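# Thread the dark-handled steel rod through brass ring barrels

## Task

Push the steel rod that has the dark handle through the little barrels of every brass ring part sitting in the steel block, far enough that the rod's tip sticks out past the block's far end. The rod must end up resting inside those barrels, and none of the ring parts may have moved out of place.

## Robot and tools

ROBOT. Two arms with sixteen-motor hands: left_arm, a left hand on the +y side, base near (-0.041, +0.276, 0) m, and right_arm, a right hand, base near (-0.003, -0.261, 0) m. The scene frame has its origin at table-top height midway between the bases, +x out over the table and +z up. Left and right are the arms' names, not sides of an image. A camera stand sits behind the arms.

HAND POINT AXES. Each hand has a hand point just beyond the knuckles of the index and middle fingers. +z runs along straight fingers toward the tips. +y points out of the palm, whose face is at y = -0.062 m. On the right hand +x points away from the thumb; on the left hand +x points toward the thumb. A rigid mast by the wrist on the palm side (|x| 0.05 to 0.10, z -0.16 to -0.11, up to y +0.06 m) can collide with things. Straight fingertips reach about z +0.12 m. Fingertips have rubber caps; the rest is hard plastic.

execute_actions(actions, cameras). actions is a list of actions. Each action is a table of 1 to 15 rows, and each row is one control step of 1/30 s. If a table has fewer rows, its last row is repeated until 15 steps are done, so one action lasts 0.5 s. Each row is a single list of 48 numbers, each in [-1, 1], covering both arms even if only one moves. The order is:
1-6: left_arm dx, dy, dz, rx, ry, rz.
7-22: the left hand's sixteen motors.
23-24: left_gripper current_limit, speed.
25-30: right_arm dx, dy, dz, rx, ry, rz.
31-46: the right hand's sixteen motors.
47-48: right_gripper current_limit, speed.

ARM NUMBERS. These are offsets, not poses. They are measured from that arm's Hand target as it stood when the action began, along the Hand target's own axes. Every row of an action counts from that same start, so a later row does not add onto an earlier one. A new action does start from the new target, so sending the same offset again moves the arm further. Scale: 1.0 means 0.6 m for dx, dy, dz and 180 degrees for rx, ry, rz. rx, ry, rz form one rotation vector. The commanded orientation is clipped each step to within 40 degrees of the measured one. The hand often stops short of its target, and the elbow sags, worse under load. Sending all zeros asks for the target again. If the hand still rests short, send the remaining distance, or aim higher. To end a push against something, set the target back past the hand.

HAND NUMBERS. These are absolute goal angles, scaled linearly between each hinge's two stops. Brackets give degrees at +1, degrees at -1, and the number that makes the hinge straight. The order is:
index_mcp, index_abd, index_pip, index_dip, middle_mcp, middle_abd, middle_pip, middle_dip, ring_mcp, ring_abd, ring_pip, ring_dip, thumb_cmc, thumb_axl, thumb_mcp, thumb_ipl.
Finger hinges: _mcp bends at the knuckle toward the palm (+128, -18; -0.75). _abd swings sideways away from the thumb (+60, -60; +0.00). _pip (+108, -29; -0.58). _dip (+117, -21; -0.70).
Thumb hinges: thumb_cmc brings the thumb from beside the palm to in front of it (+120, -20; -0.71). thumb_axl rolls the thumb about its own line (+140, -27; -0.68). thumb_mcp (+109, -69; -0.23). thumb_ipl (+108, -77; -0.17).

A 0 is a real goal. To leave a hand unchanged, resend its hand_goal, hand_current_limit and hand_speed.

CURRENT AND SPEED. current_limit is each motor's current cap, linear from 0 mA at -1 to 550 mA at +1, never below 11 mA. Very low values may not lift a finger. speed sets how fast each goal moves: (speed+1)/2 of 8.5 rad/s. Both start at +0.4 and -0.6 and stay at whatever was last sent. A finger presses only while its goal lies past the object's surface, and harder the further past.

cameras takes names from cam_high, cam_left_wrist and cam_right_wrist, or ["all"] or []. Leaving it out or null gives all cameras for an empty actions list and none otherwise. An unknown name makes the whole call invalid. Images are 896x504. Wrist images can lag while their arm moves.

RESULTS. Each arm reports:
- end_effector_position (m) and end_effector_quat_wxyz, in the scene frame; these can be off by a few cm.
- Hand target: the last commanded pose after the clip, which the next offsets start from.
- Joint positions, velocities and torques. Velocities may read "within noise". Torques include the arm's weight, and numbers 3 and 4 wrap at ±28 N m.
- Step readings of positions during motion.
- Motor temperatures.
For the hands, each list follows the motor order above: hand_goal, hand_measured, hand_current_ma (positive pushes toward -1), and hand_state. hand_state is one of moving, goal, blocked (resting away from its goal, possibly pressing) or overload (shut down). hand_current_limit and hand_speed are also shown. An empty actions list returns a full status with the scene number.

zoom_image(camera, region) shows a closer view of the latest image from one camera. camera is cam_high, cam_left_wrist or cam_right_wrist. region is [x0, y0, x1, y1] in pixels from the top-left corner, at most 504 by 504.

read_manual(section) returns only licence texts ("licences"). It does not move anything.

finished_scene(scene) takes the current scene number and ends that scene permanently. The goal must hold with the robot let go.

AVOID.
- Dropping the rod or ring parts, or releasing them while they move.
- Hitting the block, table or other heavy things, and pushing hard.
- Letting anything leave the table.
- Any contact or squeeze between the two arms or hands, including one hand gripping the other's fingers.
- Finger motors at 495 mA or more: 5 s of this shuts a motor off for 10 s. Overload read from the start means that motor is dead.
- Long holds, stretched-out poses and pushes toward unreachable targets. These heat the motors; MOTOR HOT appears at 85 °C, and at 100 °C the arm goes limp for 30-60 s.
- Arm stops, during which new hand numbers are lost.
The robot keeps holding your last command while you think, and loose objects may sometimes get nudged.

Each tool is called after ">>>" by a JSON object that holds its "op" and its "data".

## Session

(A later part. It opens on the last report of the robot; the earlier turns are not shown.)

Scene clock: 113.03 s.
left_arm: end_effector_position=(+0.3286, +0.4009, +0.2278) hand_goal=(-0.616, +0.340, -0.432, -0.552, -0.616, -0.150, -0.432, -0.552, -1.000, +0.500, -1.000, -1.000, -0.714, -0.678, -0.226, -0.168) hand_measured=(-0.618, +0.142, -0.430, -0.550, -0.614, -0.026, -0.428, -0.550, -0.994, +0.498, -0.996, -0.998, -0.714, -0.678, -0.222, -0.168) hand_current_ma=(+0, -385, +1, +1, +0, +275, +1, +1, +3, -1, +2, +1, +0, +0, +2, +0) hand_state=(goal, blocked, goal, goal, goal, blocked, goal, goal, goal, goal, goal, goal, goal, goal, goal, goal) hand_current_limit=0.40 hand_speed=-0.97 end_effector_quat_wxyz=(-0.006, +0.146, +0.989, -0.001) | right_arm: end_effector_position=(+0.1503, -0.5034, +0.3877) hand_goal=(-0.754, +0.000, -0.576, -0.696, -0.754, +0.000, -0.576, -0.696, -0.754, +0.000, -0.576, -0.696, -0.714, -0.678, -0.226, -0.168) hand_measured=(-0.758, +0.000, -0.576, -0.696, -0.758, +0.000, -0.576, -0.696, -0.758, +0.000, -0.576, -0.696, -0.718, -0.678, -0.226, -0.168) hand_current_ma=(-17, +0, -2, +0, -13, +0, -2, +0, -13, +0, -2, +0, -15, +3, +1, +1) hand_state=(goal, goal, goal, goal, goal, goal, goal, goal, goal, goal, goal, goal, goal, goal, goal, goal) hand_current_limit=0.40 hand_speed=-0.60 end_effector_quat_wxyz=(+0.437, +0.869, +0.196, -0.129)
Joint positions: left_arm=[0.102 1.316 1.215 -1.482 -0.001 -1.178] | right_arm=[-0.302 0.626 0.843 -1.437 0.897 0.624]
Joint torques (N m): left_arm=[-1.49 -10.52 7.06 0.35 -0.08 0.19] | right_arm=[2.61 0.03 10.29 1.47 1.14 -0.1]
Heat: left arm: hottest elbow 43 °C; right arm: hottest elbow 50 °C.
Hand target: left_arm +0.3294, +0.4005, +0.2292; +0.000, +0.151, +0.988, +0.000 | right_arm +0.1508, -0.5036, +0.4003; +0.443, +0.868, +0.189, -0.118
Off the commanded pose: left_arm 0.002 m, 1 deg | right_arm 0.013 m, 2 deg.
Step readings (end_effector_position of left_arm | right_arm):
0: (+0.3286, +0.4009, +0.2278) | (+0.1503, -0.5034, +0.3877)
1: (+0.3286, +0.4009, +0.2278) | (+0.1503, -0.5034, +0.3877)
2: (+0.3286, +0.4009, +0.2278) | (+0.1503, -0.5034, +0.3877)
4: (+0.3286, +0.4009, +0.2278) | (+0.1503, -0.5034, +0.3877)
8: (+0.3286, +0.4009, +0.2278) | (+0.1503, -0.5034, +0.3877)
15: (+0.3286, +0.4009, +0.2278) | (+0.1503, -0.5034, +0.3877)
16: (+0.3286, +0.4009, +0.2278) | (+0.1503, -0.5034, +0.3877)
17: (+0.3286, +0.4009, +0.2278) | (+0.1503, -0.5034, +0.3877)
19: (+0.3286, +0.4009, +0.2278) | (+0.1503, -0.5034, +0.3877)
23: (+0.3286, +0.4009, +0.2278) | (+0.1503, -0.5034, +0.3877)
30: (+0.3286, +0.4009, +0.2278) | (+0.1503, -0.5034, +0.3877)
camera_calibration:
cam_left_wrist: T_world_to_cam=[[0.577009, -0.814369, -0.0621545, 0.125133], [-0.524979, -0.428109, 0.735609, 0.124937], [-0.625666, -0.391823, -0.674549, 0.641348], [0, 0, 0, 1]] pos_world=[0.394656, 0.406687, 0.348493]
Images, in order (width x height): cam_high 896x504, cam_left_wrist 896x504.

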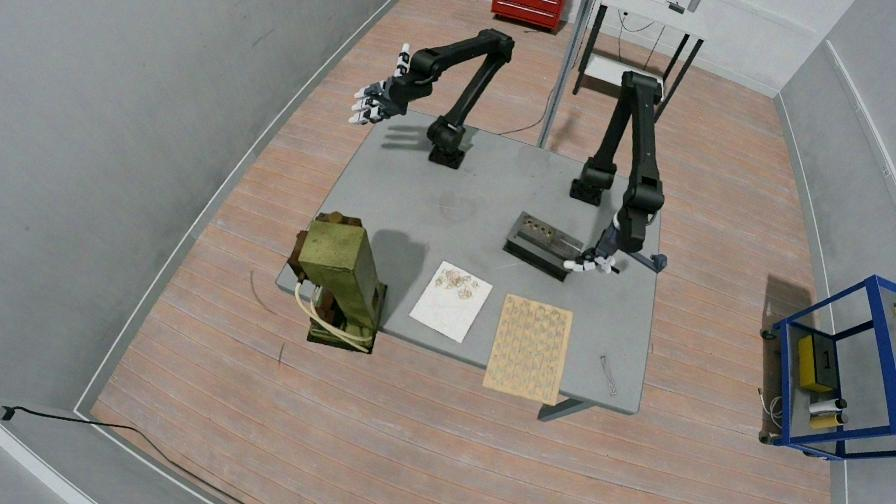

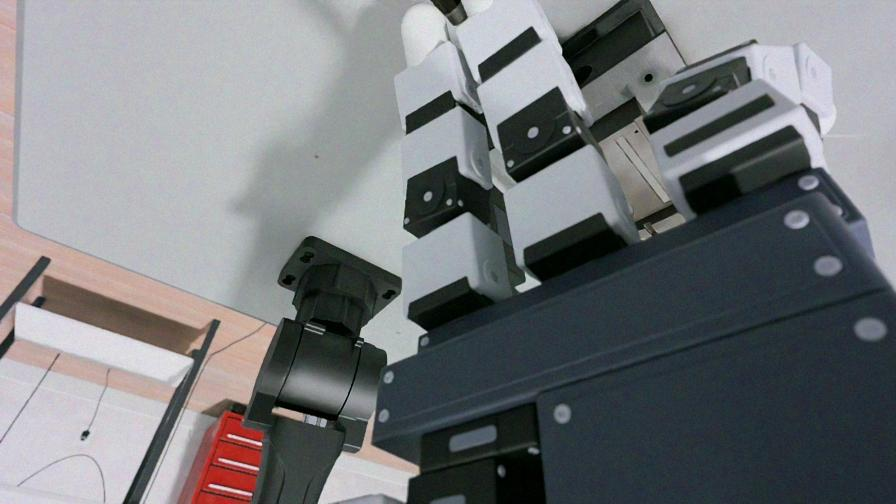

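>>> {"op": "execute_actions", "data": {"actions": [[[0,0,0,0,0,0,-0.616,0.34,-0.431,-0.551,-0.616,-0.11,-0.431,-0.551,-1,0.5,-1,-1,-0.714,-0.678,-0.226,-0.168,0.4,-0.97,0,0,0,0,0,0,-0.754,0,-0.576,-0.696,-0.754,0,-0.576,-0.696,-0.754,0,-0.576,-0.696,-0.714,-0.678,-0.226,-0.168,0.4,-0.6]],[[0,0,0,0,0,0,-0.616,0.34,-0.431,-0.551,-0.616,-0.08,-0.431,-0.551,-1,0.5,-1,-1,-0.714,-0.678,-0.226,-0.168,0.4,-0.97,0,0,0,0,0,0,-0.754,0,-0.576,-0.696,-0.754,0,-0.576,-0.696,-0.754,0,-0.576,-0.696,-0.714,-0.678,-0.226,-0.168,0.4,-0.6]]]}}

Scene clock: 114.83 s.
left_arm: end_effector_position=(+0.3286, +0.4009, +0.2278) hand_goal=(-0.616, +0.340, -0.432, -0.552, -0.616, -0.080, -0.432, -0.552, -1.000, +0.500, -1.000, -1.000, -0.714, -0.678, -0.226, -0.168) hand_measured=(-0.618, +0.166, -0.430, -0.550, -0.614, -0.004, -0.430, -0.550, -0.994, +0.498, -0.996, -0.998, -0.714, -0.678, -0.222, -0.168) hand_current_ma=(+0, -385, +1, +1, +0, +128, +1, +1, +3, -1, +2, +1, +0, +0, +2, +0) hand_state=(goal, blocked, goal, goal, goal, blocked, goal, goal, goal, goal, goal, goal, goal, goal, goal, goal) hand_current_limit=0.40 hand_speed=-0.97 end_effector_quat_wxyz=(-0.006, +0.146, +0.989, -0.001) | right_arm: end_effector_position=(+0.1503, -0.5034, +0.3877) hand_goal=(-0.754, +0.000, -0.576, -0.696, -0.754, +0.000, -0.576, -0.696, -0.754, +0.000, -0.576, -0.696, -0.714, -0.678, -0.226, -0.168) hand_measured=(-0.758, +0.000, -0.576, -0.696, -0.758, +0.000, -0.576, -0.696, -0.758, +0.000, -0.576, -0.696, -0.718, -0.678, -0.226, -0.168) hand_current_ma=(-17, +0, -2, +0, -13, +0, -2, +0, -13, +0, -2, +0, -15, +3, +1, +1) hand_state=(goal, goal, goal, goal, goal, goal, goal, goal, goal, goal, goal, goal, goal, goal, goal, goal) hand_current_limit=0.40 hand_speed=-0.60 end_effector_quat_wxyz=(+0.437, +0.869, +0.196, -0.129)
Joint positions: left_arm=[0.102 1.316 1.215 -1.482 -0.001 -1.178] | right_arm=[-0.302 0.626 0.843 -1.437 0.897 0.624]
Joint torques (N m): left_arm=[-1.2 -10.34 7.27 0.38 -0.11 0.17] | right_arm=[2.43 -1.03 10.21 1.43 1.14 -0.04]
Heat: left arm: hottest elbow 43 °C; right arm: hottest elbow 50 °C.
Hand target: left_arm +0.3294, +0.4005, +0.2292; +0.000, +0.151, +0.988, +0.000 | right_arm +0.1508, -0.5036, +0.4003; +0.443, +0.868, +0.189, -0.118
Off the commanded pose: left_arm 0.002 m, 1 deg | right_arm 0.013 m, 2 deg.
Step readings (end_effector_position of left_arm | right_arm):
0: (+0.3286, +0.4009, +0.2278) | (+0.1503, -0.5034, +0.3877)
1: (+0.3286, +0.4009, +0.2278) | (+0.1503, -0.5034, +0.3877)
2: (+0.3286, +0.4009, +0.2278) | (+0.1503, -0.5034, +0.3877)
4: (+0.3286, +0.4009, +0.2278) | (+0.1503, -0.5034, +0.3877)
8: (+0.3286, +0.4009, +0.2278) | (+0.1503, -0.5034, +0.3877)
15: (+0.3286, +0.4009, +0.2278) | (+0.1503, -0.5034, +0.3877)
16: (+0.3286, +0.4009, +0.2278) | (+0.1503, -0.5034, +0.3877)
17: (+0.3286, +0.4009, +0.2278) | (+0.1503, -0.5034, +0.3877)
19: (+0.3286, +0.4009, +0.2278) | (+0.1503, -0.5034, +0.3877)
23: (+0.3286, +0.4009, +0.2278) | (+0.1503, -0.5034, +0.3877)
30: (+0.3286, +0.4009, +0.2278) | (+0.1503, -0.5034, +0.3877)

>>> {"op": "execute_actions", "data": {"actions": [[[0,0,0,0,0,0,-0.616,0.4,-0.431,-0.551,-0.616,-0.04,-0.431,-0.551,-1,0.5,-1,-1,-0.714,-0.678,-0.226,-0.168,0.4,-0.97,0,0,0,0,0,0,-0.754,0,-0.576,-0.696,-0.754,0,-0.576,-0.696,-0.754,0,-0.576,-0.696,-0.714,-0.678,-0.226,-0.168,0.4,-0.6]]], "cameras": ["cam_high", "cam_left_wrist"]}}

>>> {"op": "zoom_image", "data": {"camera": "cam_left_wrist", "region": [610, 170, 690, 245]}}

>>> {"op": "zoom_image", "data": {"camera": "cam_high", "region": [540, 220, 600, 260]}}

Scene clock: 115.93 s.
left_arm: end_effector_position=(+0.3286, +0.4009, +0.2278) hand_goal=(-0.616, +0.400, -0.432, -0.552, -0.616, -0.040, -0.432, -0.552, -1.000, +0.500, -1.000, -1.000, -0.714, -0.678, -0.226, -0.168) hand_measured=(-0.618, +0.208, -0.430, -0.550, -0.616, +0.038, -0.432, -0.550, -0.994, +0.498, -0.996, -0.998, -0.714, -0.678, -0.222, -0.168) hand_current_ma=(+0, -385, +1, +1, +0, +129, +0, +0, +3, -1, +2, +1, +0, +0, +2, +0) hand_state=(goal, blocked, goal, goal, goal, blocked, goal, goal, goal, goal, goal, goal, goal, goal, goal, goal) hand_current_limit=0.40 hand_speed=-0.97 end_effector_quat_wxyz=(-0.006, +0.146, +0.989, -0.001) | right_arm: end_effector_position=(+0.1503, -0.5034, +0.3877) hand_goal=(-0.754, +0.000, -0.576, -0.696, -0.754, +0.000, -0.576, -0.696, -0.754, +0.000, -0.576, -0.696, -0.714, -0.678, -0.226, -0.168) hand_measured=(-0.758, +0.000, -0.576, -0.696, -0.758, +0.000, -0.576, -0.696, -0.758, +0.000, -0.576, -0.696, -0.718, -0.678, -0.226, -0.168) hand_current_ma=(-17, +0, -2, +0, -13, +0, -2, +0, -13, +0, -2, +0, -15, +3, +1, +1) hand_state=(goal, goal, goal, goal, goal, goal, goal, goal, goal, goal, goal, goal, goal, goal, goal, goal) hand_current_limit=0.40 hand_speed=-0.60 end_effector_quat_wxyz=(+0.437, +0.869, +0.196, -0.129)
Joint positions: left_arm=[0.102 1.316 1.215 -1.482 -0.001 -1.178] | right_arm=[-0.302 0.626 0.843 -1.437 0.897 0.624]
Joint torques (N m): left_arm=[-1.03 -10.58 7.31 0.51 -0.13 0.18] | right_arm=[2.14 -0.62 10.14 1.52 1.19 -0.08]
Heat: left arm: hottest elbow 43 °C; right arm: hottest elbow 50 °C.
Hand target: left_arm +0.3294, +0.4005, +0.2292; +0.000, +0.151, +0.988, +0.000 | right_arm +0.1508, -0.5036, +0.4003; +0.443, +0.868, +0.189, -0.118
Off the commanded pose: left_arm 0.002 m, 1 deg | right_arm 0.013 m, 2 deg.
Step readings (end_effector_position of left_arm | right_arm):
0: (+0.3286, +0.4009, +0.2278) | (+0.1503, -0.5034, +0.3877)
1: (+0.3286, +0.4009, +0.2278) | (+0.1503, -0.5034, +0.3877)
2: (+0.3286, +0.4009, +0.2278) | (+0.1503, -0.5034, +0.3877)
4: (+0.3286, +0.4009, +0.2278) | (+0.1503, -0.5034, +0.3877)
8: (+0.3286, +0.4009, +0.2278) | (+0.1503, -0.5034, +0.3877)
15: (+0.3286, +0.4009, +0.2278) | (+0.1503, -0.5034, +0.3877)
camera_calibration:
cam_left_wrist: T_world_to_cam=[[0.577009, -0.814369, -0.0621545, 0.125133], [-0.524979, -0.428109, 0.735609, 0.124937], [-0.625666, -0.391823, -0.674549, 0.641348], [0, 0, 0, 1]] pos_world=[0.394656, 0.406687, 0.348493]
Images, in order (width x height): cam_high 896x504, cam_left_wrist 896x504.

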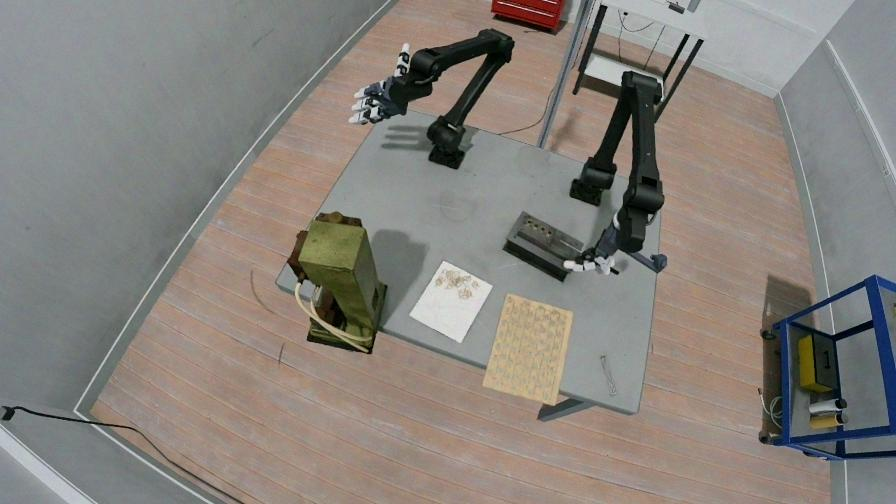

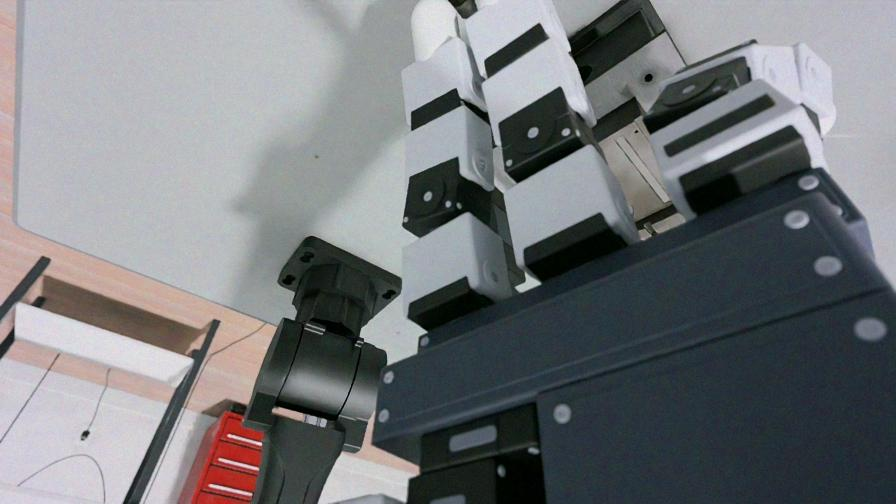

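Scaled by 6.300 from the camera's 896x504 image, which has a finer 1280x720 frame.

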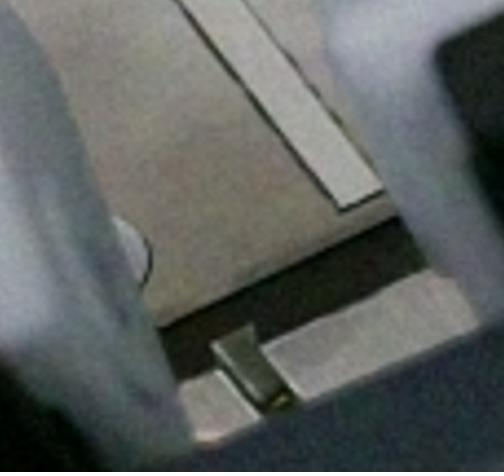

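Scaled by 8.400 from the camera's 896x504 image, which has a finer 1280x720 frame.

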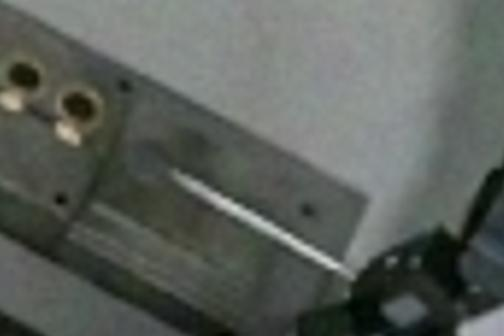

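>>> {"op": "execute_actions", "data": {"actions": [[[0,0,0,0,0,0,-0.616,0.46,-0.431,-0.551,-0.616,0.0,-0.431,-0.551,-1,0.5,-1,-1,-0.714,-0.678,-0.226,-0.168,0.4,-0.97,0,0,0,0,0,0,-0.754,0,-0.576,-0.696,-0.754,0,-0.576,-0.696,-0.754,0,-0.576,-0.696,-0.714,-0.678,-0.226,-0.168,0.4,-0.6]],[[0,0,0,0,0,0,-0.616,0.46,-0.431,-0.551,-0.616,0.02,-0.431,-0.551,-1,0.5,-1,-1,-0.714,-0.678,-0.226,-0.168,0.4,-0.97,0,0,0,0,0,0,-0.754,0,-0.576,-0.696,-0.754,0,-0.576,-0.696,-0.754,0,-0.576,-0.696,-0.714,-0.678,-0.226,-0.168,0.4,-0.6]]], "cameras": ["cam_high", "cam_left_wrist"]}}

>>> {"op": "zoom_image", "data": {"camera": "cam_left_wrist", "region": [610, 170, 690, 245]}}

>>> {"op": "zoom_image", "data": {"camera": "cam_high", "region": [540, 220, 600, 260]}}

Scene clock: 118.50 s.
left_arm: end_effector_position=(+0.3286, +0.4009, +0.2278) hand_goal=(-0.616, +0.460, -0.432, -0.552, -0.616, +0.020, -0.432, -0.552, -1.000, +0.500, -1.000, -1.000, -0.714, -0.678, -0.226, -0.168) hand_measured=(-0.618, +0.270, -0.430, -0.550, -0.616, +0.096, -0.432, -0.552, -0.994, +0.498, -0.996, -0.998, -0.714, -0.678, -0.222, -0.168) hand_current_ma=(+0, -385, +1, +1, +0, +127, +0, +0, +3, -1, +2, +1, +0, +0, +2, +0) hand_state=(goal, blocked, goal, goal, goal, blocked, goal, goal, goal, goal, goal, goal, goal, goal, goal, goal) hand_current_limit=0.40 hand_speed=-0.97 end_effector_quat_wxyz=(-0.006, +0.146, +0.989, -0.001) | right_arm: end_effector_position=(+0.1503, -0.5034, +0.3877) hand_goal=(-0.754, +0.000, -0.576, -0.696, -0.754, +0.000, -0.576, -0.696, -0.754, +0.000, -0.576, -0.696, -0.714, -0.678, -0.226, -0.168) hand_measured=(-0.758, +0.000, -0.576, -0.696, -0.758, +0.000, -0.576, -0.696, -0.758, +0.000, -0.576, -0.696, -0.718, -0.678, -0.226, -0.168) hand_current_ma=(-17, +0, -2, +0, -13, +0, -2, +0, -13, +0, -2, +0, -15, +3, +1, +1) hand_state=(goal, goal, goal, goal, goal, goal, goal, goal, goal, goal, goal, goal, goal, goal, goal, goal) hand_current_limit=0.40 hand_speed=-0.60 end_effector_quat_wxyz=(+0.437, +0.869, +0.196, -0.129)
Joint positions: left_arm=[0.102 1.316 1.215 -1.482 -0.001 -1.178] | right_arm=[-0.302 0.626 0.843 -1.437 0.897 0.624]
Joint torques (N m): left_arm=[-1.03 -10.29 7.13 0.54 -0.12 0.17] | right_arm=[1.85 -0.21 10.28 1.31 1.12 -0.11]
Heat: left arm: hottest elbow 43 °C; right arm: hottest elbow 50 °C.
Hand target: left_arm +0.3294, +0.4005, +0.2292; +0.000, +0.151, +0.988, +0.000 | right_arm +0.1508, -0.5036, +0.4003; +0.443, +0.868, +0.189, -0.118
Off the commanded pose: left_arm 0.002 m, 1 deg | right_arm 0.013 m, 2 deg.
Step readings (end_effector_position of left_arm | right_arm):
0: (+0.3286, +0.4009, +0.2278) | (+0.1503, -0.5034, +0.3877)
1: (+0.3286, +0.4009, +0.2278) | (+0.1503, -0.5034, +0.3877)
2: (+0.3286, +0.4009, +0.2278) | (+0.1503, -0.5034, +0.3877)
4: (+0.3286, +0.4009, +0.2278) | (+0.1503, -0.5034, +0.3877)
8: (+0.3286, +0.4009, +0.2278) | (+0.1503, -0.5034, +0.3877)
15: (+0.3286, +0.4009, +0.2278) | (+0.1503, -0.5034, +0.3877)
16: (+0.3286, +0.4009, +0.2278) | (+0.1503, -0.5034, +0.3877)
17: (+0.3286, +0.4009, +0.2278) | (+0.1503, -0.5034, +0.3877)
19: (+0.3286, +0.4009, +0.2278) | (+0.1503, -0.5034, +0.3877)
23: (+0.3286, +0.4009, +0.2278) | (+0.1503, -0.5034, +0.3877)
30: (+0.3286, +0.4009, +0.2278) | (+0.1503, -0.5034, +0.3877)
camera_calibration:
cam_left_wrist: T_world_to_cam=[[0.577009, -0.814369, -0.0621545, 0.125133], [-0.524979, -0.428109, 0.735609, 0.124937], [-0.625666, -0.391823, -0.674549, 0.641348], [0, 0, 0, 1]] pos_world=[0.394656, 0.406687, 0.348493]
Images, in order (width x height): cam_high 896x504, cam_left_wrist 896x504.

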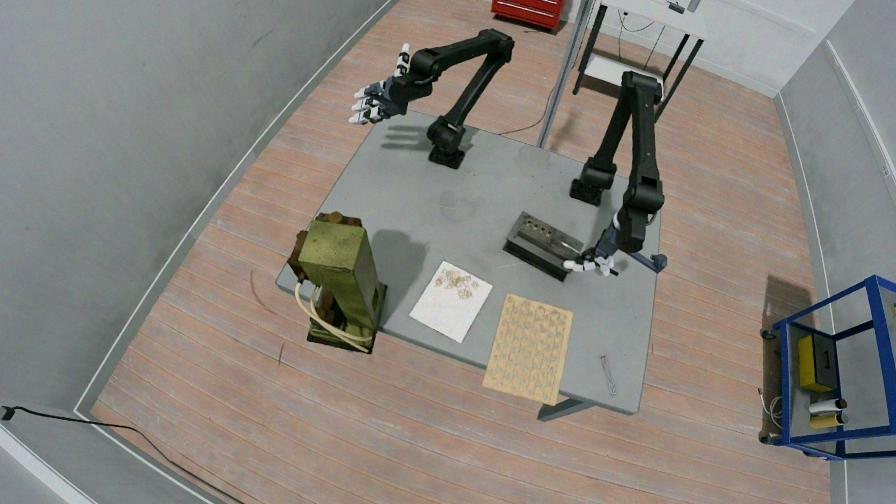

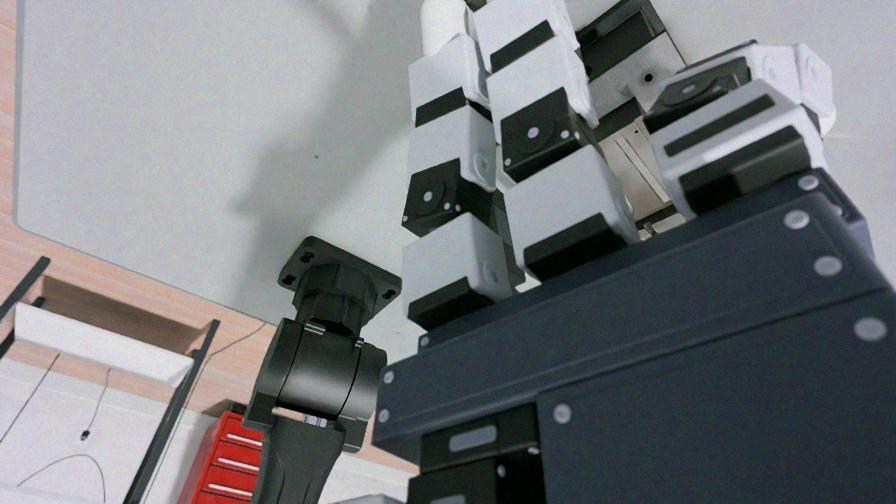

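Scaled by 6.300 from the camera's 896x504 image, which has a finer 1280x720 frame.

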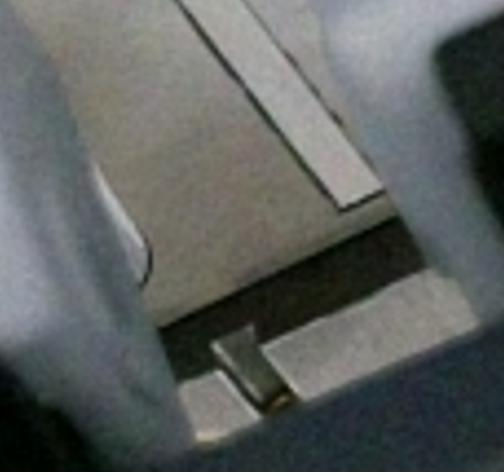

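Scaled by 8.400 from the camera's 896x504 image, which has a finer 1280x720 frame.

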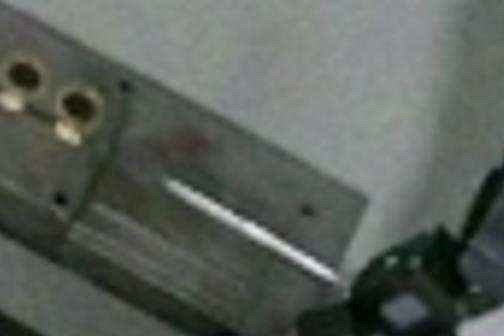

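>>> {"op": "zoom_image", "data": {"camera": "cam_left_wrist", "region": [612, 188, 652, 228]}}

>>> {"op": "zoom_image", "data": {"camera": "cam_high", "region": [550, 225, 580, 255]}}

Scaled by 12.600 from the camera's 896x504 image, which has a finer 1280x720 frame.

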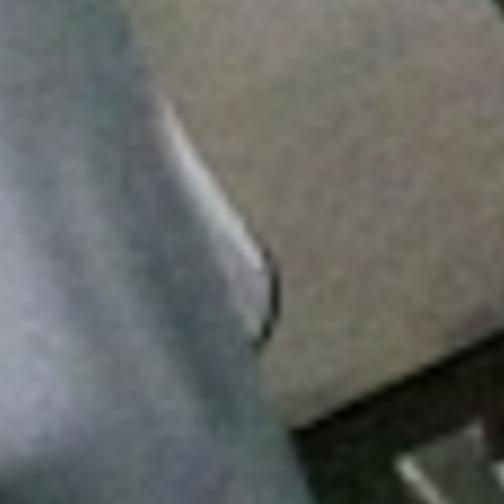

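Scaled by 16.800 from the camera's 896x504 image, which has a finer 1280x720 frame.

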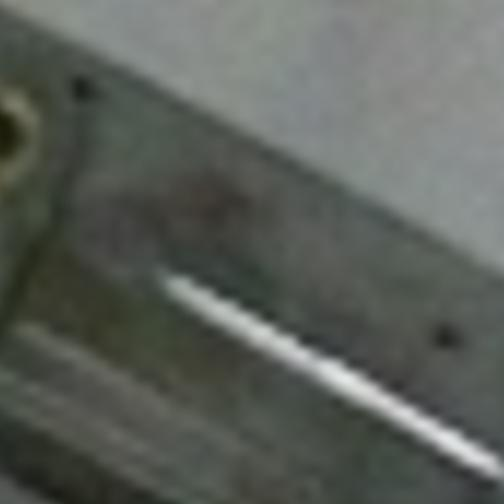

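>>> {"op": "execute_actions", "data": {"actions": [[[0,0,0,0,0,0,-0.616,0.5,-0.431,-0.551,-0.616,0.06,-0.431,-0.551,-1,0.5,-1,-1,-0.714,-0.678,-0.226,-0.168,0.4,-0.97,0,0,0,0,0,0,-0.754,0,-0.576,-0.696,-0.754,0,-0.576,-0.696,-0.754,0,-0.576,-0.696,-0.714,-0.678,-0.226,-0.168,0.4,-0.6]],[[0,0,0,0,0,0,-0.616,0.54,-0.431,-0.551,-0.616,0.1,-0.431,-0.551,-1,0.5,-1,-1,-0.714,-0.678,-0.226,-0.168,0.4,-0.97,0,0,0,0,0,0,-0.754,0,-0.576,-0.696,-0.754,0,-0.576,-0.696,-0.754,0,-0.576,-0.696,-0.714,-0.678,-0.226,-0.168,0.4,-0.6]]], "cameras": ["cam_high", "cam_left_wrist"]}}

>>> {"op": "zoom_image", "data": {"camera": "cam_left_wrist", "region": [612, 188, 652, 228]}}

>>> {"op": "zoom_image", "data": {"camera": "cam_high", "region": [540, 220, 600, 260]}}

Scene clock: 122.27 s.
left_arm: end_effector_position=(+0.3286, +0.4009, +0.2278) hand_goal=(-0.616, +0.540, -0.432, -0.552, -0.616, +0.100, -0.432, -0.552, -1.000, +0.500, -1.000, -1.000, -0.714, -0.678, -0.226, -0.168) hand_measured=(-0.616, +0.352, -0.428, -0.550, -0.618, +0.174, -0.436, -0.552, -0.994, +0.498, -0.996, -0.998, -0.714, -0.678, -0.222, -0.168) hand_current_ma=(+0, -385, +2, +1, -1, +121, -1, +0, +3, -1, +2, +1, +0, +0, +2, +0) hand_state=(goal, blocked, goal, goal, goal, blocked, goal, goal, goal, goal, goal, goal, goal, goal, goal, goal) hand_current_limit=0.40 hand_speed=-0.97 end_effector_quat_wxyz=(-0.006, +0.146, +0.989, -0.001) | right_arm: end_effector_position=(+0.1503, -0.5034, +0.3877) hand_goal=(-0.754, +0.000, -0.576, -0.696, -0.754, +0.000, -0.576, -0.696, -0.754, +0.000, -0.576, -0.696, -0.714, -0.678, -0.226, -0.168) hand_measured=(-0.758, +0.000, -0.576, -0.696, -0.758, +0.000, -0.576, -0.696, -0.758, +0.000, -0.576, -0.696, -0.718, -0.678, -0.226, -0.168) hand_current_ma=(-17, +0, -2, +0, -13, +0, -2, +0, -13, +0, -2, +0, -15, +3, +1, +1) hand_state=(goal, goal, goal, goal, goal, goal, goal, goal, goal, goal, goal, goal, goal, goal, goal, goal) hand_current_limit=0.40 hand_speed=-0.60 end_effector_quat_wxyz=(+0.437, +0.869, +0.196, -0.129)
Joint positions: left_arm=[0.102 1.316 1.215 -1.482 -0.001 -1.178] | right_arm=[-0.302 0.626 0.843 -1.437 0.897 0.624]
Joint torques (N m): left_arm=[-1.26 -10.17 7.13 0.4 -0.09 0.16] | right_arm=[2.32 0.21 10.24 1.59 1.1 -0.09]
Motor temperatures (°C): left_arm=[28 31 43 24 28 25] | right_arm=[29 24 51 25 26 27]
Heat: left arm: hottest elbow 43 °C; right arm: hottest elbow 51 °C.
Hand target: left_arm +0.3294, +0.4005, +0.2292; +0.000, +0.151, +0.988, +0.000 | right_arm +0.1508, -0.5036, +0.4003; +0.443, +0.868, +0.189, -0.118
Off the commanded pose: left_arm 0.002 m, 1 deg | right_arm 0.013 m, 2 deg.
Step readings (end_effector_position of left_arm | right_arm):
0: (+0.3286, +0.4009, +0.2278) | (+0.1503, -0.5034, +0.3877)
1: (+0.3286, +0.4009, +0.2278) | (+0.1503, -0.5034, +0.3877)
2: (+0.3286, +0.4009, +0.2278) | (+0.1503, -0.5034, +0.3877)
4: (+0.3286, +0.4009, +0.2278) | (+0.1503, -0.5034, +0.3877)
8: (+0.3286, +0.4009, +0.2278) | (+0.1503, -0.5034, +0.3877)
15: (+0.3286, +0.4009, +0.2278) | (+0.1503, -0.5034, +0.3877)
16: (+0.3286, +0.4009, +0.2278) | (+0.1503, -0.5034, +0.3877)
17: (+0.3286, +0.4009, +0.2278) | (+0.1503, -0.5034, +0.3877)
19: (+0.3286, +0.4009, +0.2278) | (+0.1503, -0.5034, +0.3877)
23: (+0.3286, +0.4009, +0.2278) | (+0.1503, -0.5034, +0.3877)
30: (+0.3286, +0.4009, +0.2278) | (+0.1503, -0.5034, +0.3877)
camera_calibration:
cam_left_wrist: T_world_to_cam=[[0.577009, -0.814369, -0.0621545, 0.125133], [-0.524979, -0.428109, 0.735609, 0.124937], [-0.625666, -0.391823, -0.674549, 0.641348], [0, 0, 0, 1]] pos_world=[0.394656, 0.406687, 0.348493]
Images, in order (width x height): cam_high 896x504, cam_left_wrist 896x504.

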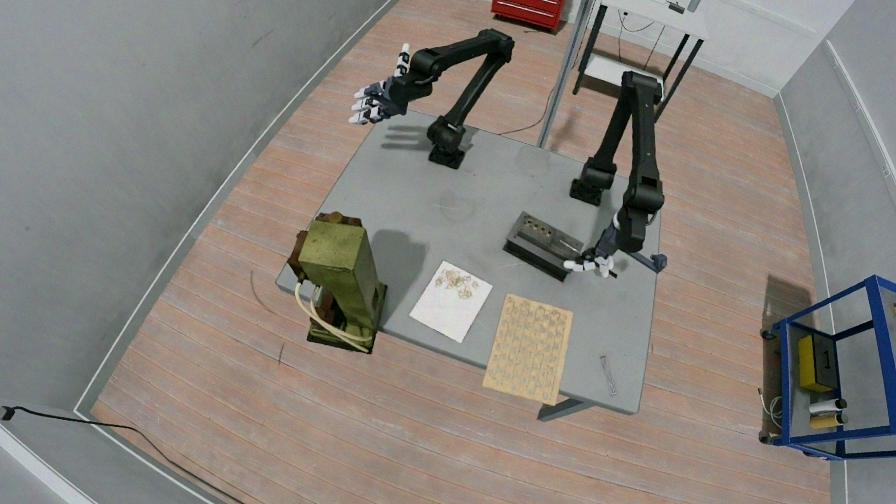

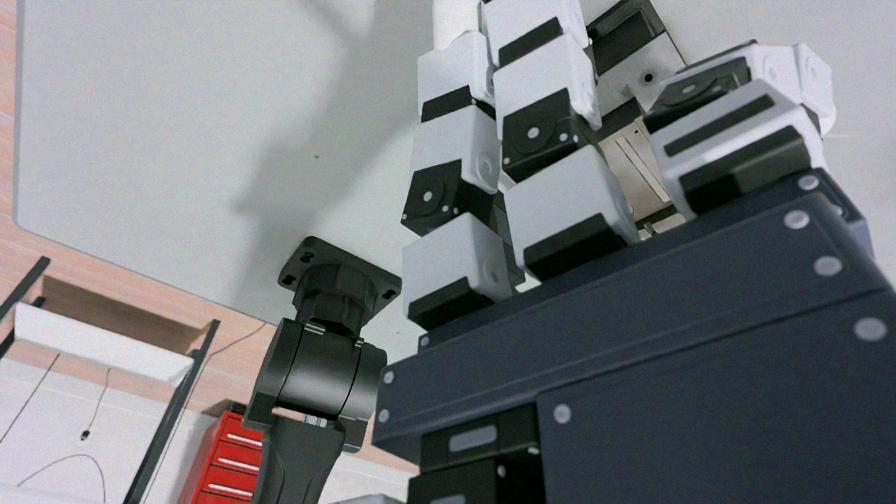

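Scaled by 12.600 from the camera's 896x504 image, which has a finer 1280x720 frame.

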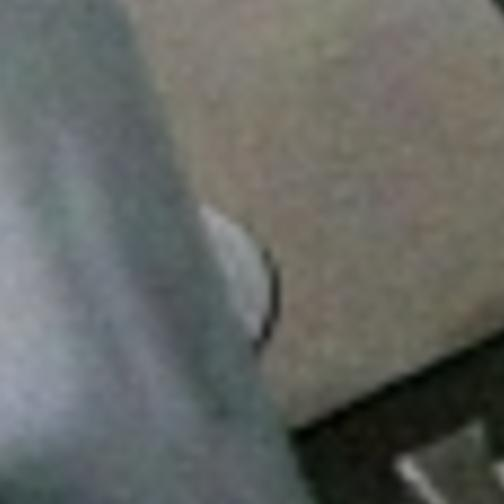

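Scaled by 8.400 from the camera's 896x504 image, which has a finer 1280x720 frame.

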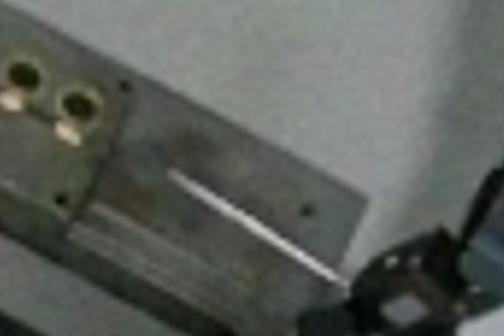

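>>> {"op": "zoom_image", "data": {"camera": "cam_high", "region": [555, 230, 590, 260]}}

>>> {"op": "zoom_image", "data": {"camera": "cam_left_wrist", "region": [400, 0, 560, 80]}}

Scaled by 14.400 from the camera's 896x504 image, which has a finer 1280x720 frame.

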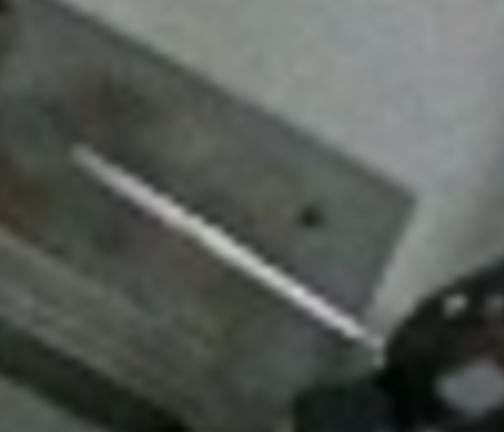

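Scaled by 3.150 from the camera's 896x504 image, which has a finer 1280x720 frame.

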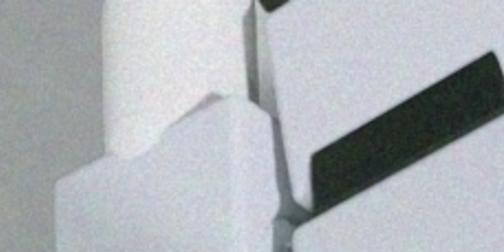

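>>> {"op": "execute_actions", "data": {"actions": [[[0.02,0.0636,0,0,0,0,-0.616,0.54,-0.431,-0.551,-0.616,-0.02,-0.431,-0.551,-1,0.5,-1,-1,-0.714,-0.678,-0.226,-0.168,0.4,-0.95,0,0,0,0,0,0,-0.754,0,-0.576,-0.696,-0.754,0,-0.576,-0.696,-0.754,0,-0.576,-0.696,-0.714,-0.678,-0.226,-0.168,0.4,-0.6]],[[0.02,0.0636,0,0,0,0,-0.616,0.54,-0.431,-0.551,-0.616,-0.02,-0.431,-0.551,-1,0.5,-1,-1,-0.714,-0.678,-0.226,-0.168,0.4,-0.95,0,0,0,0,0,0,-0.754,0,-0.576,-0.696,-0.754,0,-0.576,-0.696,-0.754,0,-0.576,-0.696,-0.714,-0.678,-0.226,-0.168,0.4,-0.6]],[[0.02,0.0636,0,0,0,0,-0.616,0.54,-0.431,-0.551,-0.616,-0.02,-0.431,-0.551,-1,0.5,-1,-1,-0.714,-0.678,-0.226,-0.168,0.4,-0.95,0,0,0,0,0,0,-0.754,0,-0.576,-0.696,-0.754,0,-0.576,-0.696,-0.754,0,-0.576,-0.696,-0.714,-0.678,-0.226,-0.168,0.4,-0.6]],[[0,0,0.05,0,0,0,-0.616,0.54,-0.431,-0.551,-0.616,-0.02,-0.431,-0.551,-1,0.5,-1,-1,-0.714,-0.678,-0.226,-0.168,0.4,-0.95,0,0,0,0,0,0,-0.754,0,-0.576,-0.696,-0.754,0,-0.576,-0.696,-0.754,0,-0.576,-0.696,-0.714,-0.678,-0.226,-0.168,0.4,-0.6]]], "cameras": ["cam_high", "cam_left_wrist"]}}

>>> {"op": "zoom_image", "data": {"camera": "cam_high", "region": [540, 210, 660, 290]}}

>>> {"op": "zoom_image", "data": {"camera": "cam_left_wrist", "region": [590, 160, 690, 260]}}

Scene clock: 135.00 s.
left_arm: end_effector_position=(+0.3262, +0.5200, +0.2073) hand_goal=(-0.616, +0.540, -0.432, -0.552, -0.616, -0.020, -0.432, -0.552, -1.000, +0.500, -1.000, -1.000, -0.714, -0.678, -0.226, -0.168) hand_measured=(-0.616, +0.354, -0.428, -0.550, -0.620, +0.174, -0.436, -0.552, -0.994, +0.498, -0.996, -0.998, -0.714, -0.678, -0.222, -0.168) hand_current_ma=(+0, -385, +2, +1, -1, +385, -1, +0, +3, -1, +2, +1, +0, +0, +2, +0) hand_state=(goal, blocked, goal, goal, goal, blocked, goal, goal, goal, goal, goal, goal, goal, goal, goal, goal) hand_current_limit=0.40 hand_speed=-0.95 end_effector_quat_wxyz=(+0.004, +0.146, +0.989, +0.004) | right_arm: end_effector_position=(+0.1503, -0.5034, +0.3877) hand_goal=(-0.754, +0.000, -0.576, -0.696, -0.754, +0.000, -0.576, -0.696, -0.754, +0.000, -0.576, -0.696, -0.714, -0.678, -0.226, -0.168) hand_measured=(-0.758, +0.000, -0.576, -0.696, -0.758, +0.000, -0.576, -0.696, -0.758, +0.000, -0.576, -0.696, -0.718, -0.678, -0.226, -0.168) hand_current_ma=(-17, +0, -2, +0, -13, +0, -2, +0, -13, +0, -2, +0, -15, +3, +1, +1) hand_state=(goal, goal, goal, goal, goal, goal, goal, goal, goal, goal, goal, goal, goal, goal, goal, goal) hand_current_limit=0.40 hand_speed=-0.60 end_effector_quat_wxyz=(+0.437, +0.869, +0.196, -0.129)
Joint positions: left_arm=[0.405 1.38 1.22 -1.399 -0.003 -0.874] | right_arm=[-0.302 0.626 0.843 -1.437 0.897 0.624]
Joint torques (N m): left_arm=[-1.14 -9.29 7.27 0.65 -0.04 0.15] | right_arm=[2.02 0.21 10.17 1.39 1.15 -0.07]
Heat: left arm: hottest elbow 43 °C; right arm: hottest elbow 51 °C.
Hand target: left_arm +0.3292, +0.5206, +0.1992; +0.000, +0.151, +0.988, +0.000 | right_arm +0.1508, -0.5036, +0.4003; +0.443, +0.868, +0.189, -0.118
Off the commanded pose: left_arm 0.009 m, 1 deg | right_arm 0.013 m, 2 deg.
Step readings (end_effector_position of left_arm | right_arm):
0: (+0.3286, +0.4009, +0.2278) | (+0.1503, -0.5034, +0.3877)
1: (+0.3287, +0.4011, +0.2278) | (+0.1503, -0.5034, +0.3877)
2: (+0.3288, +0.4025, +0.2277) | (+0.1503, -0.5034, +0.3877)
4: (+0.3282, +0.4088, +0.2276) | (+0.1503, -0.5034, +0.3877)
8: (+0.3224, +0.4321, +0.2278) | (+0.1503, -0.5034, +0.3877)
15: (+0.3221, +0.4396, +0.2278) | (+0.1503, -0.5034, +0.3877)
16: (+0.3223, +0.4397, +0.2278) | (+0.1503, -0.5034, +0.3877)
17: (+0.3226, +0.4409, +0.2277) | (+0.1503, -0.5034, +0.3877)
19: (+0.3217, +0.4473, +0.2275) | (+0.1503, -0.5034, +0.3877)
23: (+0.3146, +0.4698, +0.2258) | (+0.1503, -0.5034, +0.3877)
30: (+0.3145, +0.4767, +0.2217) | (+0.1503, -0.5034, +0.3877)
31: (+0.3147, +0.4769, +0.2216) | (+0.1503, -0.5034, +0.3877)
32: (+0.3149, +0.4781, +0.2214) | (+0.1503, -0.5034, +0.3877)
34: (+0.3145, +0.4842, +0.2206) | (+0.1503, -0.5034, +0.3877)
38: (+0.3104, +0.5065, +0.2185) | (+0.1503, -0.5034, +0.3877)
45: (+0.3115, +0.5143, +0.2171) | (+0.1503, -0.5034, +0.3877)
46: (+0.3119, +0.5144, +0.2173) | (+0.1503, -0.5034, +0.3877)
47: (+0.3135, +0.5150, +0.2174) | (+0.1503, -0.5034, +0.3877)
49: (+0.3188, +0.5172, +0.2177) | (+0.1503, -0.5034, +0.3877)
53: (+0.3262, +0.5201, +0.2146) | (+0.1503, -0.5034, +0.3877)
60: (+0.3259, +0.5199, +0.2072) | (+0.1503, -0.5034, +0.3877)
camera_calibration:
cam_left_wrist: T_world_to_cam=[[0.577668, -0.8144, -0.0552463, 0.220595], [-0.541173, -0.432773, 0.720999, 0.200488], [-0.611091, -0.3866, -0.690731, 0.668514], [0, 0, 0, 1]] pos_world=[0.389591, 0.524865, 0.329398]
Images, in order (width x height): cam_high 896x504, cam_left_wrist 896x504.

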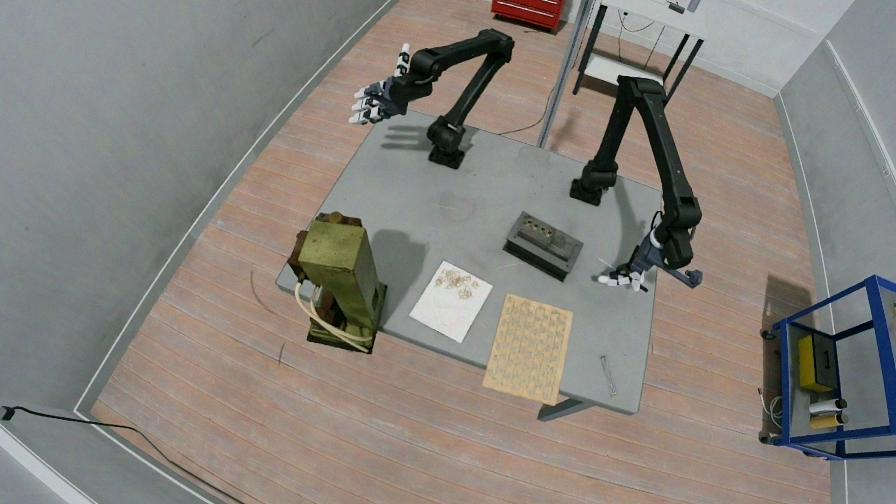

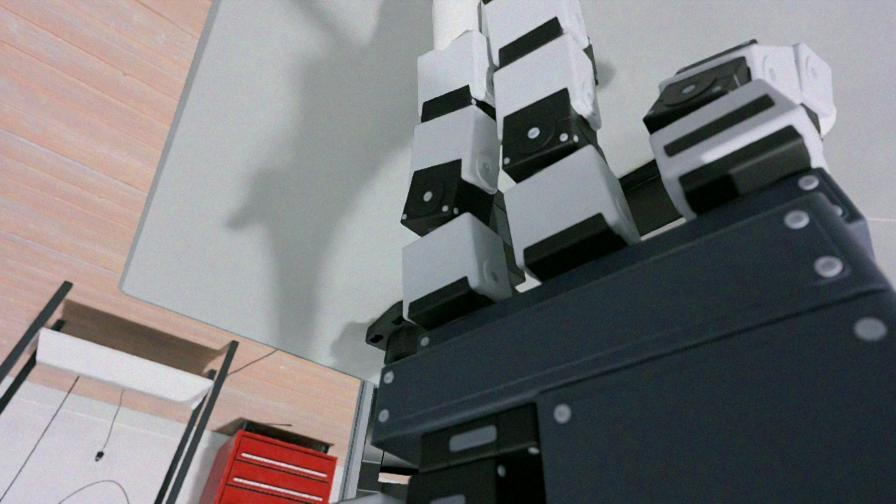

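Scaled by 4.200 from the camera's 896x504 image, which has a finer 1280x720 frame.

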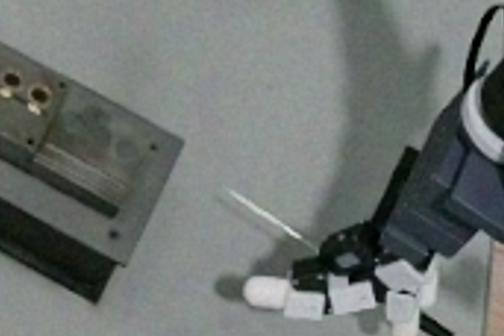

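Scaled by 5.040 from the camera's 896x504 image, which has a finer 1280x720 frame.

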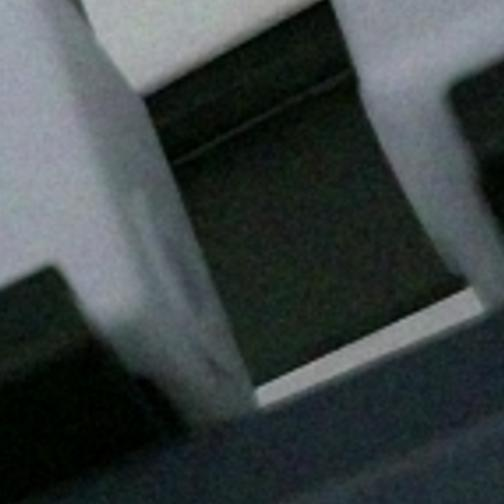

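>>> {"op": "execute_actions", "data": {"actions": [[[0,0,0.05,0,0,0,-0.616,0.54,-0.431,-0.551,-0.616,-0.02,-0.431,-0.551,-1,0.5,-1,-1,-0.714,-0.678,-0.226,-0.168,0.4,-0.95,0,0,0,0,0,0,-0.754,0,-0.576,-0.696,-0.754,0,-0.576,-0.696,-0.754,0,-0.576,-0.696,-0.714,-0.678,-0.226,-0.168,0.4,-0.6]],[[0,0,0.045,0,0,0,-0.616,0.54,-0.431,-0.551,-0.616,-0.02,-0.431,-0.551,-1,0.5,-1,-1,-0.714,-0.678,-0.226,-0.168,0.4,-0.95,0,0,0,0,0,0,-0.754,0,-0.576,-0.696,-0.754,0,-0.576,-0.696,-0.754,0,-0.576,-0.696,-0.714,-0.678,-0.226,-0.168,0.4,-0.6]],[[0,0,0.02,0,0,0,-0.616,0.54,-0.431,-0.551,-0.616,-0.02,-0.431,-0.551,-1,0.5,-1,-1,-0.714,-0.678,-0.226,-0.168,0.4,-0.95,0,0,0,0,0,0,-0.754,0,-0.576,-0.696,-0.754,0,-0.576,-0.696,-0.754,0,-0.576,-0.696,-0.714,-0.678,-0.226,-0.168,0.4,-0.6]]]}}

Scene clock: 138.63 s.
left_arm: end_effector_position=(+0.3276, +0.5205, +0.1386) hand_goal=(-0.616, +0.540, -0.432, -0.552, -0.616, -0.020, -0.432, -0.552, -1.000, +0.500, -1.000, -1.000, -0.714, -0.678, -0.226, -0.168) hand_measured=(-0.616, +0.354, -0.428, -0.550, -0.620, +0.174, -0.436, -0.552, -0.994, +0.498, -0.996, -0.998, -0.714, -0.678, -0.222, -0.168) hand_current_ma=(+0, -385, +2, +1, -1, +385, -1, +0, +3, -1, +2, +1, +0, +0, +2, +0) hand_state=(goal, blocked, goal, goal, goal, blocked, goal, goal, goal, goal, goal, goal, goal, goal, goal, goal) hand_current_limit=0.40 hand_speed=-0.95 end_effector_quat_wxyz=(+0.005, +0.146, +0.989, +0.004) | right_arm: end_effector_position=(+0.1503, -0.5034, +0.3877) hand_goal=(-0.754, +0.000, -0.576, -0.696, -0.754, +0.000, -0.576, -0.696, -0.754, +0.000, -0.576, -0.696, -0.714, -0.678, -0.226, -0.168) hand_measured=(-0.758, +0.000, -0.576, -0.696, -0.758, +0.000, -0.576, -0.696, -0.758, +0.000, -0.576, -0.696, -0.718, -0.678, -0.226, -0.168) hand_current_ma=(-17, +0, -2, +0, -13, +0, -2, +0, -13, +0, -2, +0, -15, +3, +1, +1) hand_state=(goal, goal, goal, goal, goal, goal, goal, goal, goal, goal, goal, goal, goal, goal, goal, goal) hand_current_limit=0.40 hand_speed=-0.60 end_effector_quat_wxyz=(+0.437, +0.869, +0.196, -0.129)
Joint positions: left_arm=[0.405 1.43 1.084 -1.213 -0.002 -0.874] | right_arm=[-0.302 0.626 0.843 -1.437 0.897 0.624]
Joint torques (N m): left_arm=[-0.79 -9.76 6.82 0.57 -0.06 0.18] | right_arm=[2.55 -0.26 10.26 1.61 1.1 -0.06]
Heat: left arm: hottest elbow 43 °C; right arm: hottest elbow 51 °C.
Hand target: left_arm +0.3292, +0.5206, +0.1302; +0.000, +0.151, +0.989, +0.000 | right_arm +0.1508, -0.5036, +0.4003; +0.443, +0.868, +0.189, -0.118
Off the commanded pose: left_arm 0.008 m, 1 deg | right_arm 0.013 m, 2 deg.
Step readings (end_effector_position of left_arm | right_arm):
0: (+0.3263, +0.5200, +0.2073) | (+0.1503, -0.5034, +0.3877)
1: (+0.3264, +0.5201, +0.2070) | (+0.1503, -0.5034, +0.3877)
2: (+0.3269, +0.5203, +0.2056) | (+0.1503, -0.5034, +0.3877)
4: (+0.3280, +0.5208, +0.1994) | (+0.1503, -0.5034, +0.3877)
8: (+0.3246, +0.5192, +0.1821) | (+0.1503, -0.5034, +0.3877)
15: (+0.3259, +0.5198, +0.1749) | (+0.1503, -0.5034, +0.3877)
16: (+0.3262, +0.5199, +0.1748) | (+0.1503, -0.5034, +0.3877)
17: (+0.3269, +0.5202, +0.1738) | (+0.1503, -0.5034, +0.3877)
19: (+0.3284, +0.5208, +0.1694) | (+0.1503, -0.5034, +0.3877)
23: (+0.3258, +0.5197, +0.1558) | (+0.1503, -0.5034, +0.3877)
30: (+0.3265, +0.5201, +0.1487) | (+0.1503, -0.5034, +0.3877)
31: (+0.3268, +0.5202, +0.1487) | (+0.1503, -0.5034, +0.3877)
32: (+0.3272, +0.5203, +0.1484) | (+0.1503, -0.5034, +0.3877)
34: (+0.3282, +0.5208, +0.1470) | (+0.1503, -0.5034, +0.3877)
38: (+0.3276, +0.5205, +0.1419) | (+0.1503, -0.5034, +0.3877)
45: (+0.3275, +0.5205, +0.1386) | (+0.1503, -0.5034, +0.3877)

>>> {"op": "execute_actions", "data": {"actions": [[[0,0,0.016,0,0,0,-0.616,0.54,-0.431,-0.551,-0.616,-0.02,-0.431,-0.551,-1,0.5,-1,-1,-0.714,-0.678,-0.226,-0.168,0.4,-0.95,0,0,0,0,0,0,-0.754,0,-0.576,-0.696,-0.754,0,-0.576,-0.696,-0.754,0,-0.576,-0.696,-0.714,-0.678,-0.226,-0.168,0.4,-0.6]],[[0,0,0.008,0,0,0,-0.616,0.54,-0.431,-0.551,-0.616,-0.02,-0.431,-0.551,-1,0.5,-1,-1,-0.714,-0.678,-0.226,-0.168,0.4,-0.95,0,0,0,0,0,0,-0.754,0,-0.576,-0.696,-0.754,0,-0.576,-0.696,-0.754,0,-0.576,-0.696,-0.714,-0.678,-0.226,-0.168,0.4,-0.6]]]}}

>>> {"op": "execute_actions", "data": {"actions": [[[0,0,0.008,0,0,0,-0.616,0.54,-0.431,-0.551,-0.616,-0.02,-0.431,-0.551,-1,0.5,-1,-1,-0.714,-0.678,-0.226,-0.168,0.4,-0.95,0,0,0,0,0,0,-0.754,0,-0.576,-0.696,-0.754,0,-0.576,-0.696,-0.754,0,-0.576,-0.696,-0.714,-0.678,-0.226,-0.168,0.4,-0.6]]], "cameras": ["cam_high"]}}

>>> {"op": "zoom_image", "data": {"camera": "cam_high", "region": [570, 230, 660, 294]}}

Scene clock: 140.33 s.
left_arm: end_effector_position=(+0.3282, +0.5208, +0.1251) hand_goal=(-0.616, +0.540, -0.432, -0.552, -0.616, -0.020, -0.432, -0.552, -1.000, +0.500, -1.000, -1.000, -0.714, -0.678, -0.226, -0.168) hand_measured=(-0.616, +0.354, -0.428, -0.550, -0.620, +0.174, -0.436, -0.552, -0.994, +0.498, -0.996, -0.998, -0.714, -0.678, -0.222, -0.168) hand_current_ma=(+0, -385, +2, +1, -1, +385, -1, +0, +3, -1, +2, +1, +0, +0, +2, +0) hand_state=(goal, blocked, goal, goal, goal, blocked, goal, goal, goal, goal, goal, goal, goal, goal, goal, goal) hand_current_limit=0.40 hand_speed=-0.95 end_effector_quat_wxyz=(+0.006, +0.146, +0.989, +0.005) | right_arm: end_effector_position=(+0.1503, -0.5034, +0.3877) hand_goal=(-0.754, +0.000, -0.576, -0.696, -0.754, +0.000, -0.576, -0.696, -0.754, +0.000, -0.576, -0.696, -0.714, -0.678, -0.226, -0.168) hand_measured=(-0.758, +0.000, -0.576, -0.696, -0.758, +0.000, -0.576, -0.696, -0.758, +0.000, -0.576, -0.696, -0.718, -0.678, -0.226, -0.168) hand_current_ma=(-17, +0, -2, +0, -13, +0, -2, +0, -13, +0, -2, +0, -15, +3, +1, +1) hand_state=(goal, goal, goal, goal, goal, goal, goal, goal, goal, goal, goal, goal, goal, goal, goal, goal) hand_current_limit=0.40 hand_speed=-0.60 end_effector_quat_wxyz=(+0.437, +0.869, +0.196, -0.129)
Joint positions: left_arm=[0.405 1.443 1.06 -1.173 -0.002 -0.874] | right_arm=[-0.302 0.626 0.843 -1.437 0.897 0.624]
Joint torques (N m): left_arm=[-1.03 -9.47 6.65 0.57 -0.07 0.17] | right_arm=[2.43 -0.44 10.35 1.57 1.14 -0.09]
Heat: left arm: hottest elbow 43 °C; right arm: hottest elbow 51 °C.
Hand target: left_arm +0.3293, +0.5206, +0.1159; +0.000, +0.151, +0.988, +0.000 | right_arm +0.1508, -0.5036, +0.4003; +0.443, +0.868, +0.189, -0.118
Off the commanded pose: left_arm 0.009 m, 1 deg | right_arm 0.013 m, 2 deg.
Step readings (end_effector_position of left_arm | right_arm):
0: (+0.3276, +0.5205, +0.1386) | (+0.1503, -0.5034, +0.3877)
1: (+0.3277, +0.5206, +0.1386) | (+0.1503, -0.5034, +0.3877)
2: (+0.3281, +0.5207, +0.1384) | (+0.1503, -0.5034, +0.3877)
4: (+0.3285, +0.5209, +0.1368) | (+0.1503, -0.5034, +0.3877)
8: (+0.3278, +0.5206, +0.1320) | (+0.1503, -0.5034, +0.3877)
15: (+0.3277, +0.5205, +0.1290) | (+0.1503, -0.5034, +0.3877)
16: (+0.3278, +0.5206, +0.1290) | (+0.1503, -0.5034, +0.3877)
17: (+0.3280, +0.5207, +0.1291) | (+0.1503, -0.5034, +0.3877)
19: (+0.3286, +0.5209, +0.1285) | (+0.1503, -0.5034, +0.3877)
23: (+0.3283, +0.5208, +0.1264) | (+0.1503, -0.5034, +0.3877)
30: (+0.3281, +0.5207, +0.1251) | (+0.1503, -0.5034, +0.3877)

Scene clock: 141.03 s.
left_arm: end_effector_position=(+0.3283, +0.5208, +0.1213) hand_goal=(-0.616, +0.540, -0.432, -0.552, -0.616, -0.020, -0.432, -0.552, -1.000, +0.500, -1.000, -1.000, -0.714, -0.678, -0.226, -0.168) hand_measured=(-0.616, +0.354, -0.428, -0.550, -0.618, +0.174, -0.436, -0.552, -0.994, +0.498, -0.996, -0.998, -0.714, -0.678, -0.222, -0.168) hand_current_ma=(+0, -385, +2, +1, -1, +385, -1, +0, +3, -1, +2, +1, +0, +0, +2, +0) hand_state=(goal, blocked, goal, goal, goal, blocked, goal, goal, goal, goal, goal, goal, goal, goal, goal, goal) hand_current_limit=0.40 hand_speed=-0.95 end_effector_quat_wxyz=(+0.006, +0.146, +0.989, +0.005) | right_arm: end_effector_position=(+0.1503, -0.5034, +0.3877) hand_goal=(-0.754, +0.000, -0.576, -0.696, -0.754, +0.000, -0.576, -0.696, -0.754, +0.000, -0.576, -0.696, -0.714, -0.678, -0.226, -0.168) hand_measured=(-0.758, +0.000, -0.576, -0.696, -0.758, +0.000, -0.576, -0.696, -0.758, +0.000, -0.576, -0.696, -0.718, -0.678, -0.226, -0.168) hand_current_ma=(-17, +0, -2, +0, -13, +0, -2, +0, -13, +0, -2, +0, -15, +3, +1, +1) hand_state=(goal, goal, goal, goal, goal, goal, goal, goal, goal, goal, goal, goal, goal, goal, goal, goal) hand_current_limit=0.40 hand_speed=-0.60 end_effector_quat_wxyz=(+0.437, +0.869, +0.196, -0.129)
Joint positions: left_arm=[0.405 1.447 1.053 -1.161 -0.002 -0.874] | right_arm=[-0.302 0.626 0.843 -1.437 0.897 0.624]
Joint torques (N m): left_arm=[-0.56 -9.41 6.61 0.61 -0.06 0.17] | right_arm=[2.2 0.26 10.24 1.52 1.13 -0.12]
Heat: left arm: hottest elbow 43 °C; right arm: hottest elbow 51 °C.
Hand target: left_arm +0.3293, +0.5207, +0.1111; +0.000, +0.151, +0.989, +0.000 | right_arm +0.1508, -0.5036, +0.4003; +0.443, +0.868, +0.189, -0.118
Off the commanded pose: left_arm 0.010 m, 1 deg | right_arm 0.013 m, 2 deg.
Step readings (end_effector_position of left_arm | right_arm):
0: (+0.3282, +0.5208, +0.1251) | (+0.1503, -0.5034, +0.3877)
1: (+0.3282, +0.5208, +0.1250) | (+0.1503, -0.5034, +0.3877)
2: (+0.3284, +0.5208, +0.1249) | (+0.1503, -0.5034, +0.3877)
4: (+0.3288, +0.5210, +0.1243) | (+0.1503, -0.5034, +0.3877)
8: (+0.3284, +0.5208, +0.1218) | (+0.1503, -0.5034, +0.3877)
15: (+0.3283, +0.5208, +0.1213) | (+0.1503, -0.5034, +0.3877)
Images, in order (width x height): cam_high 896x504.

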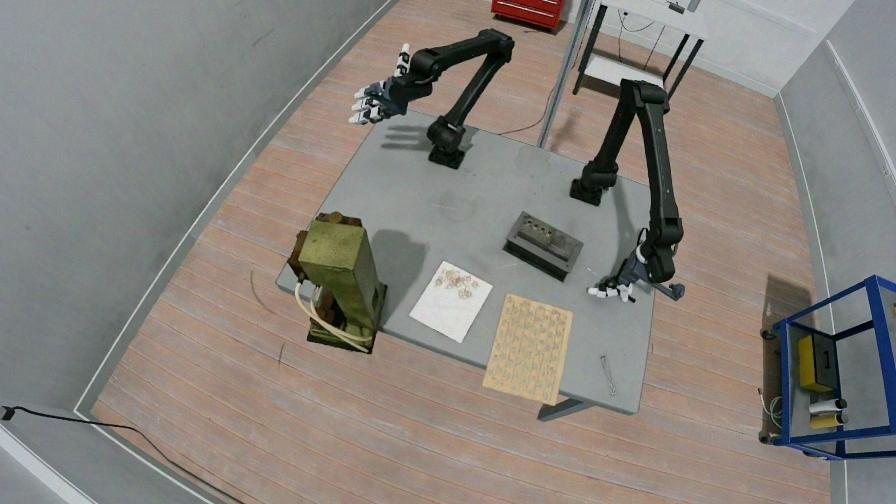

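Scaled by 5.600 from the camera's 896x504 image, which has a finer 1280x720 frame.

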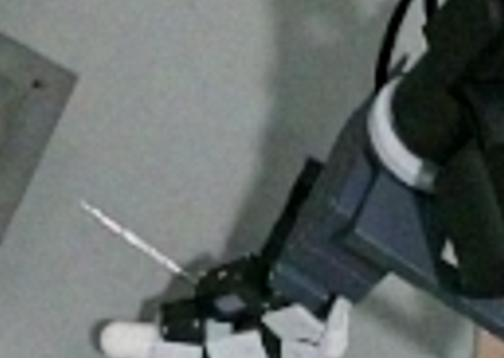

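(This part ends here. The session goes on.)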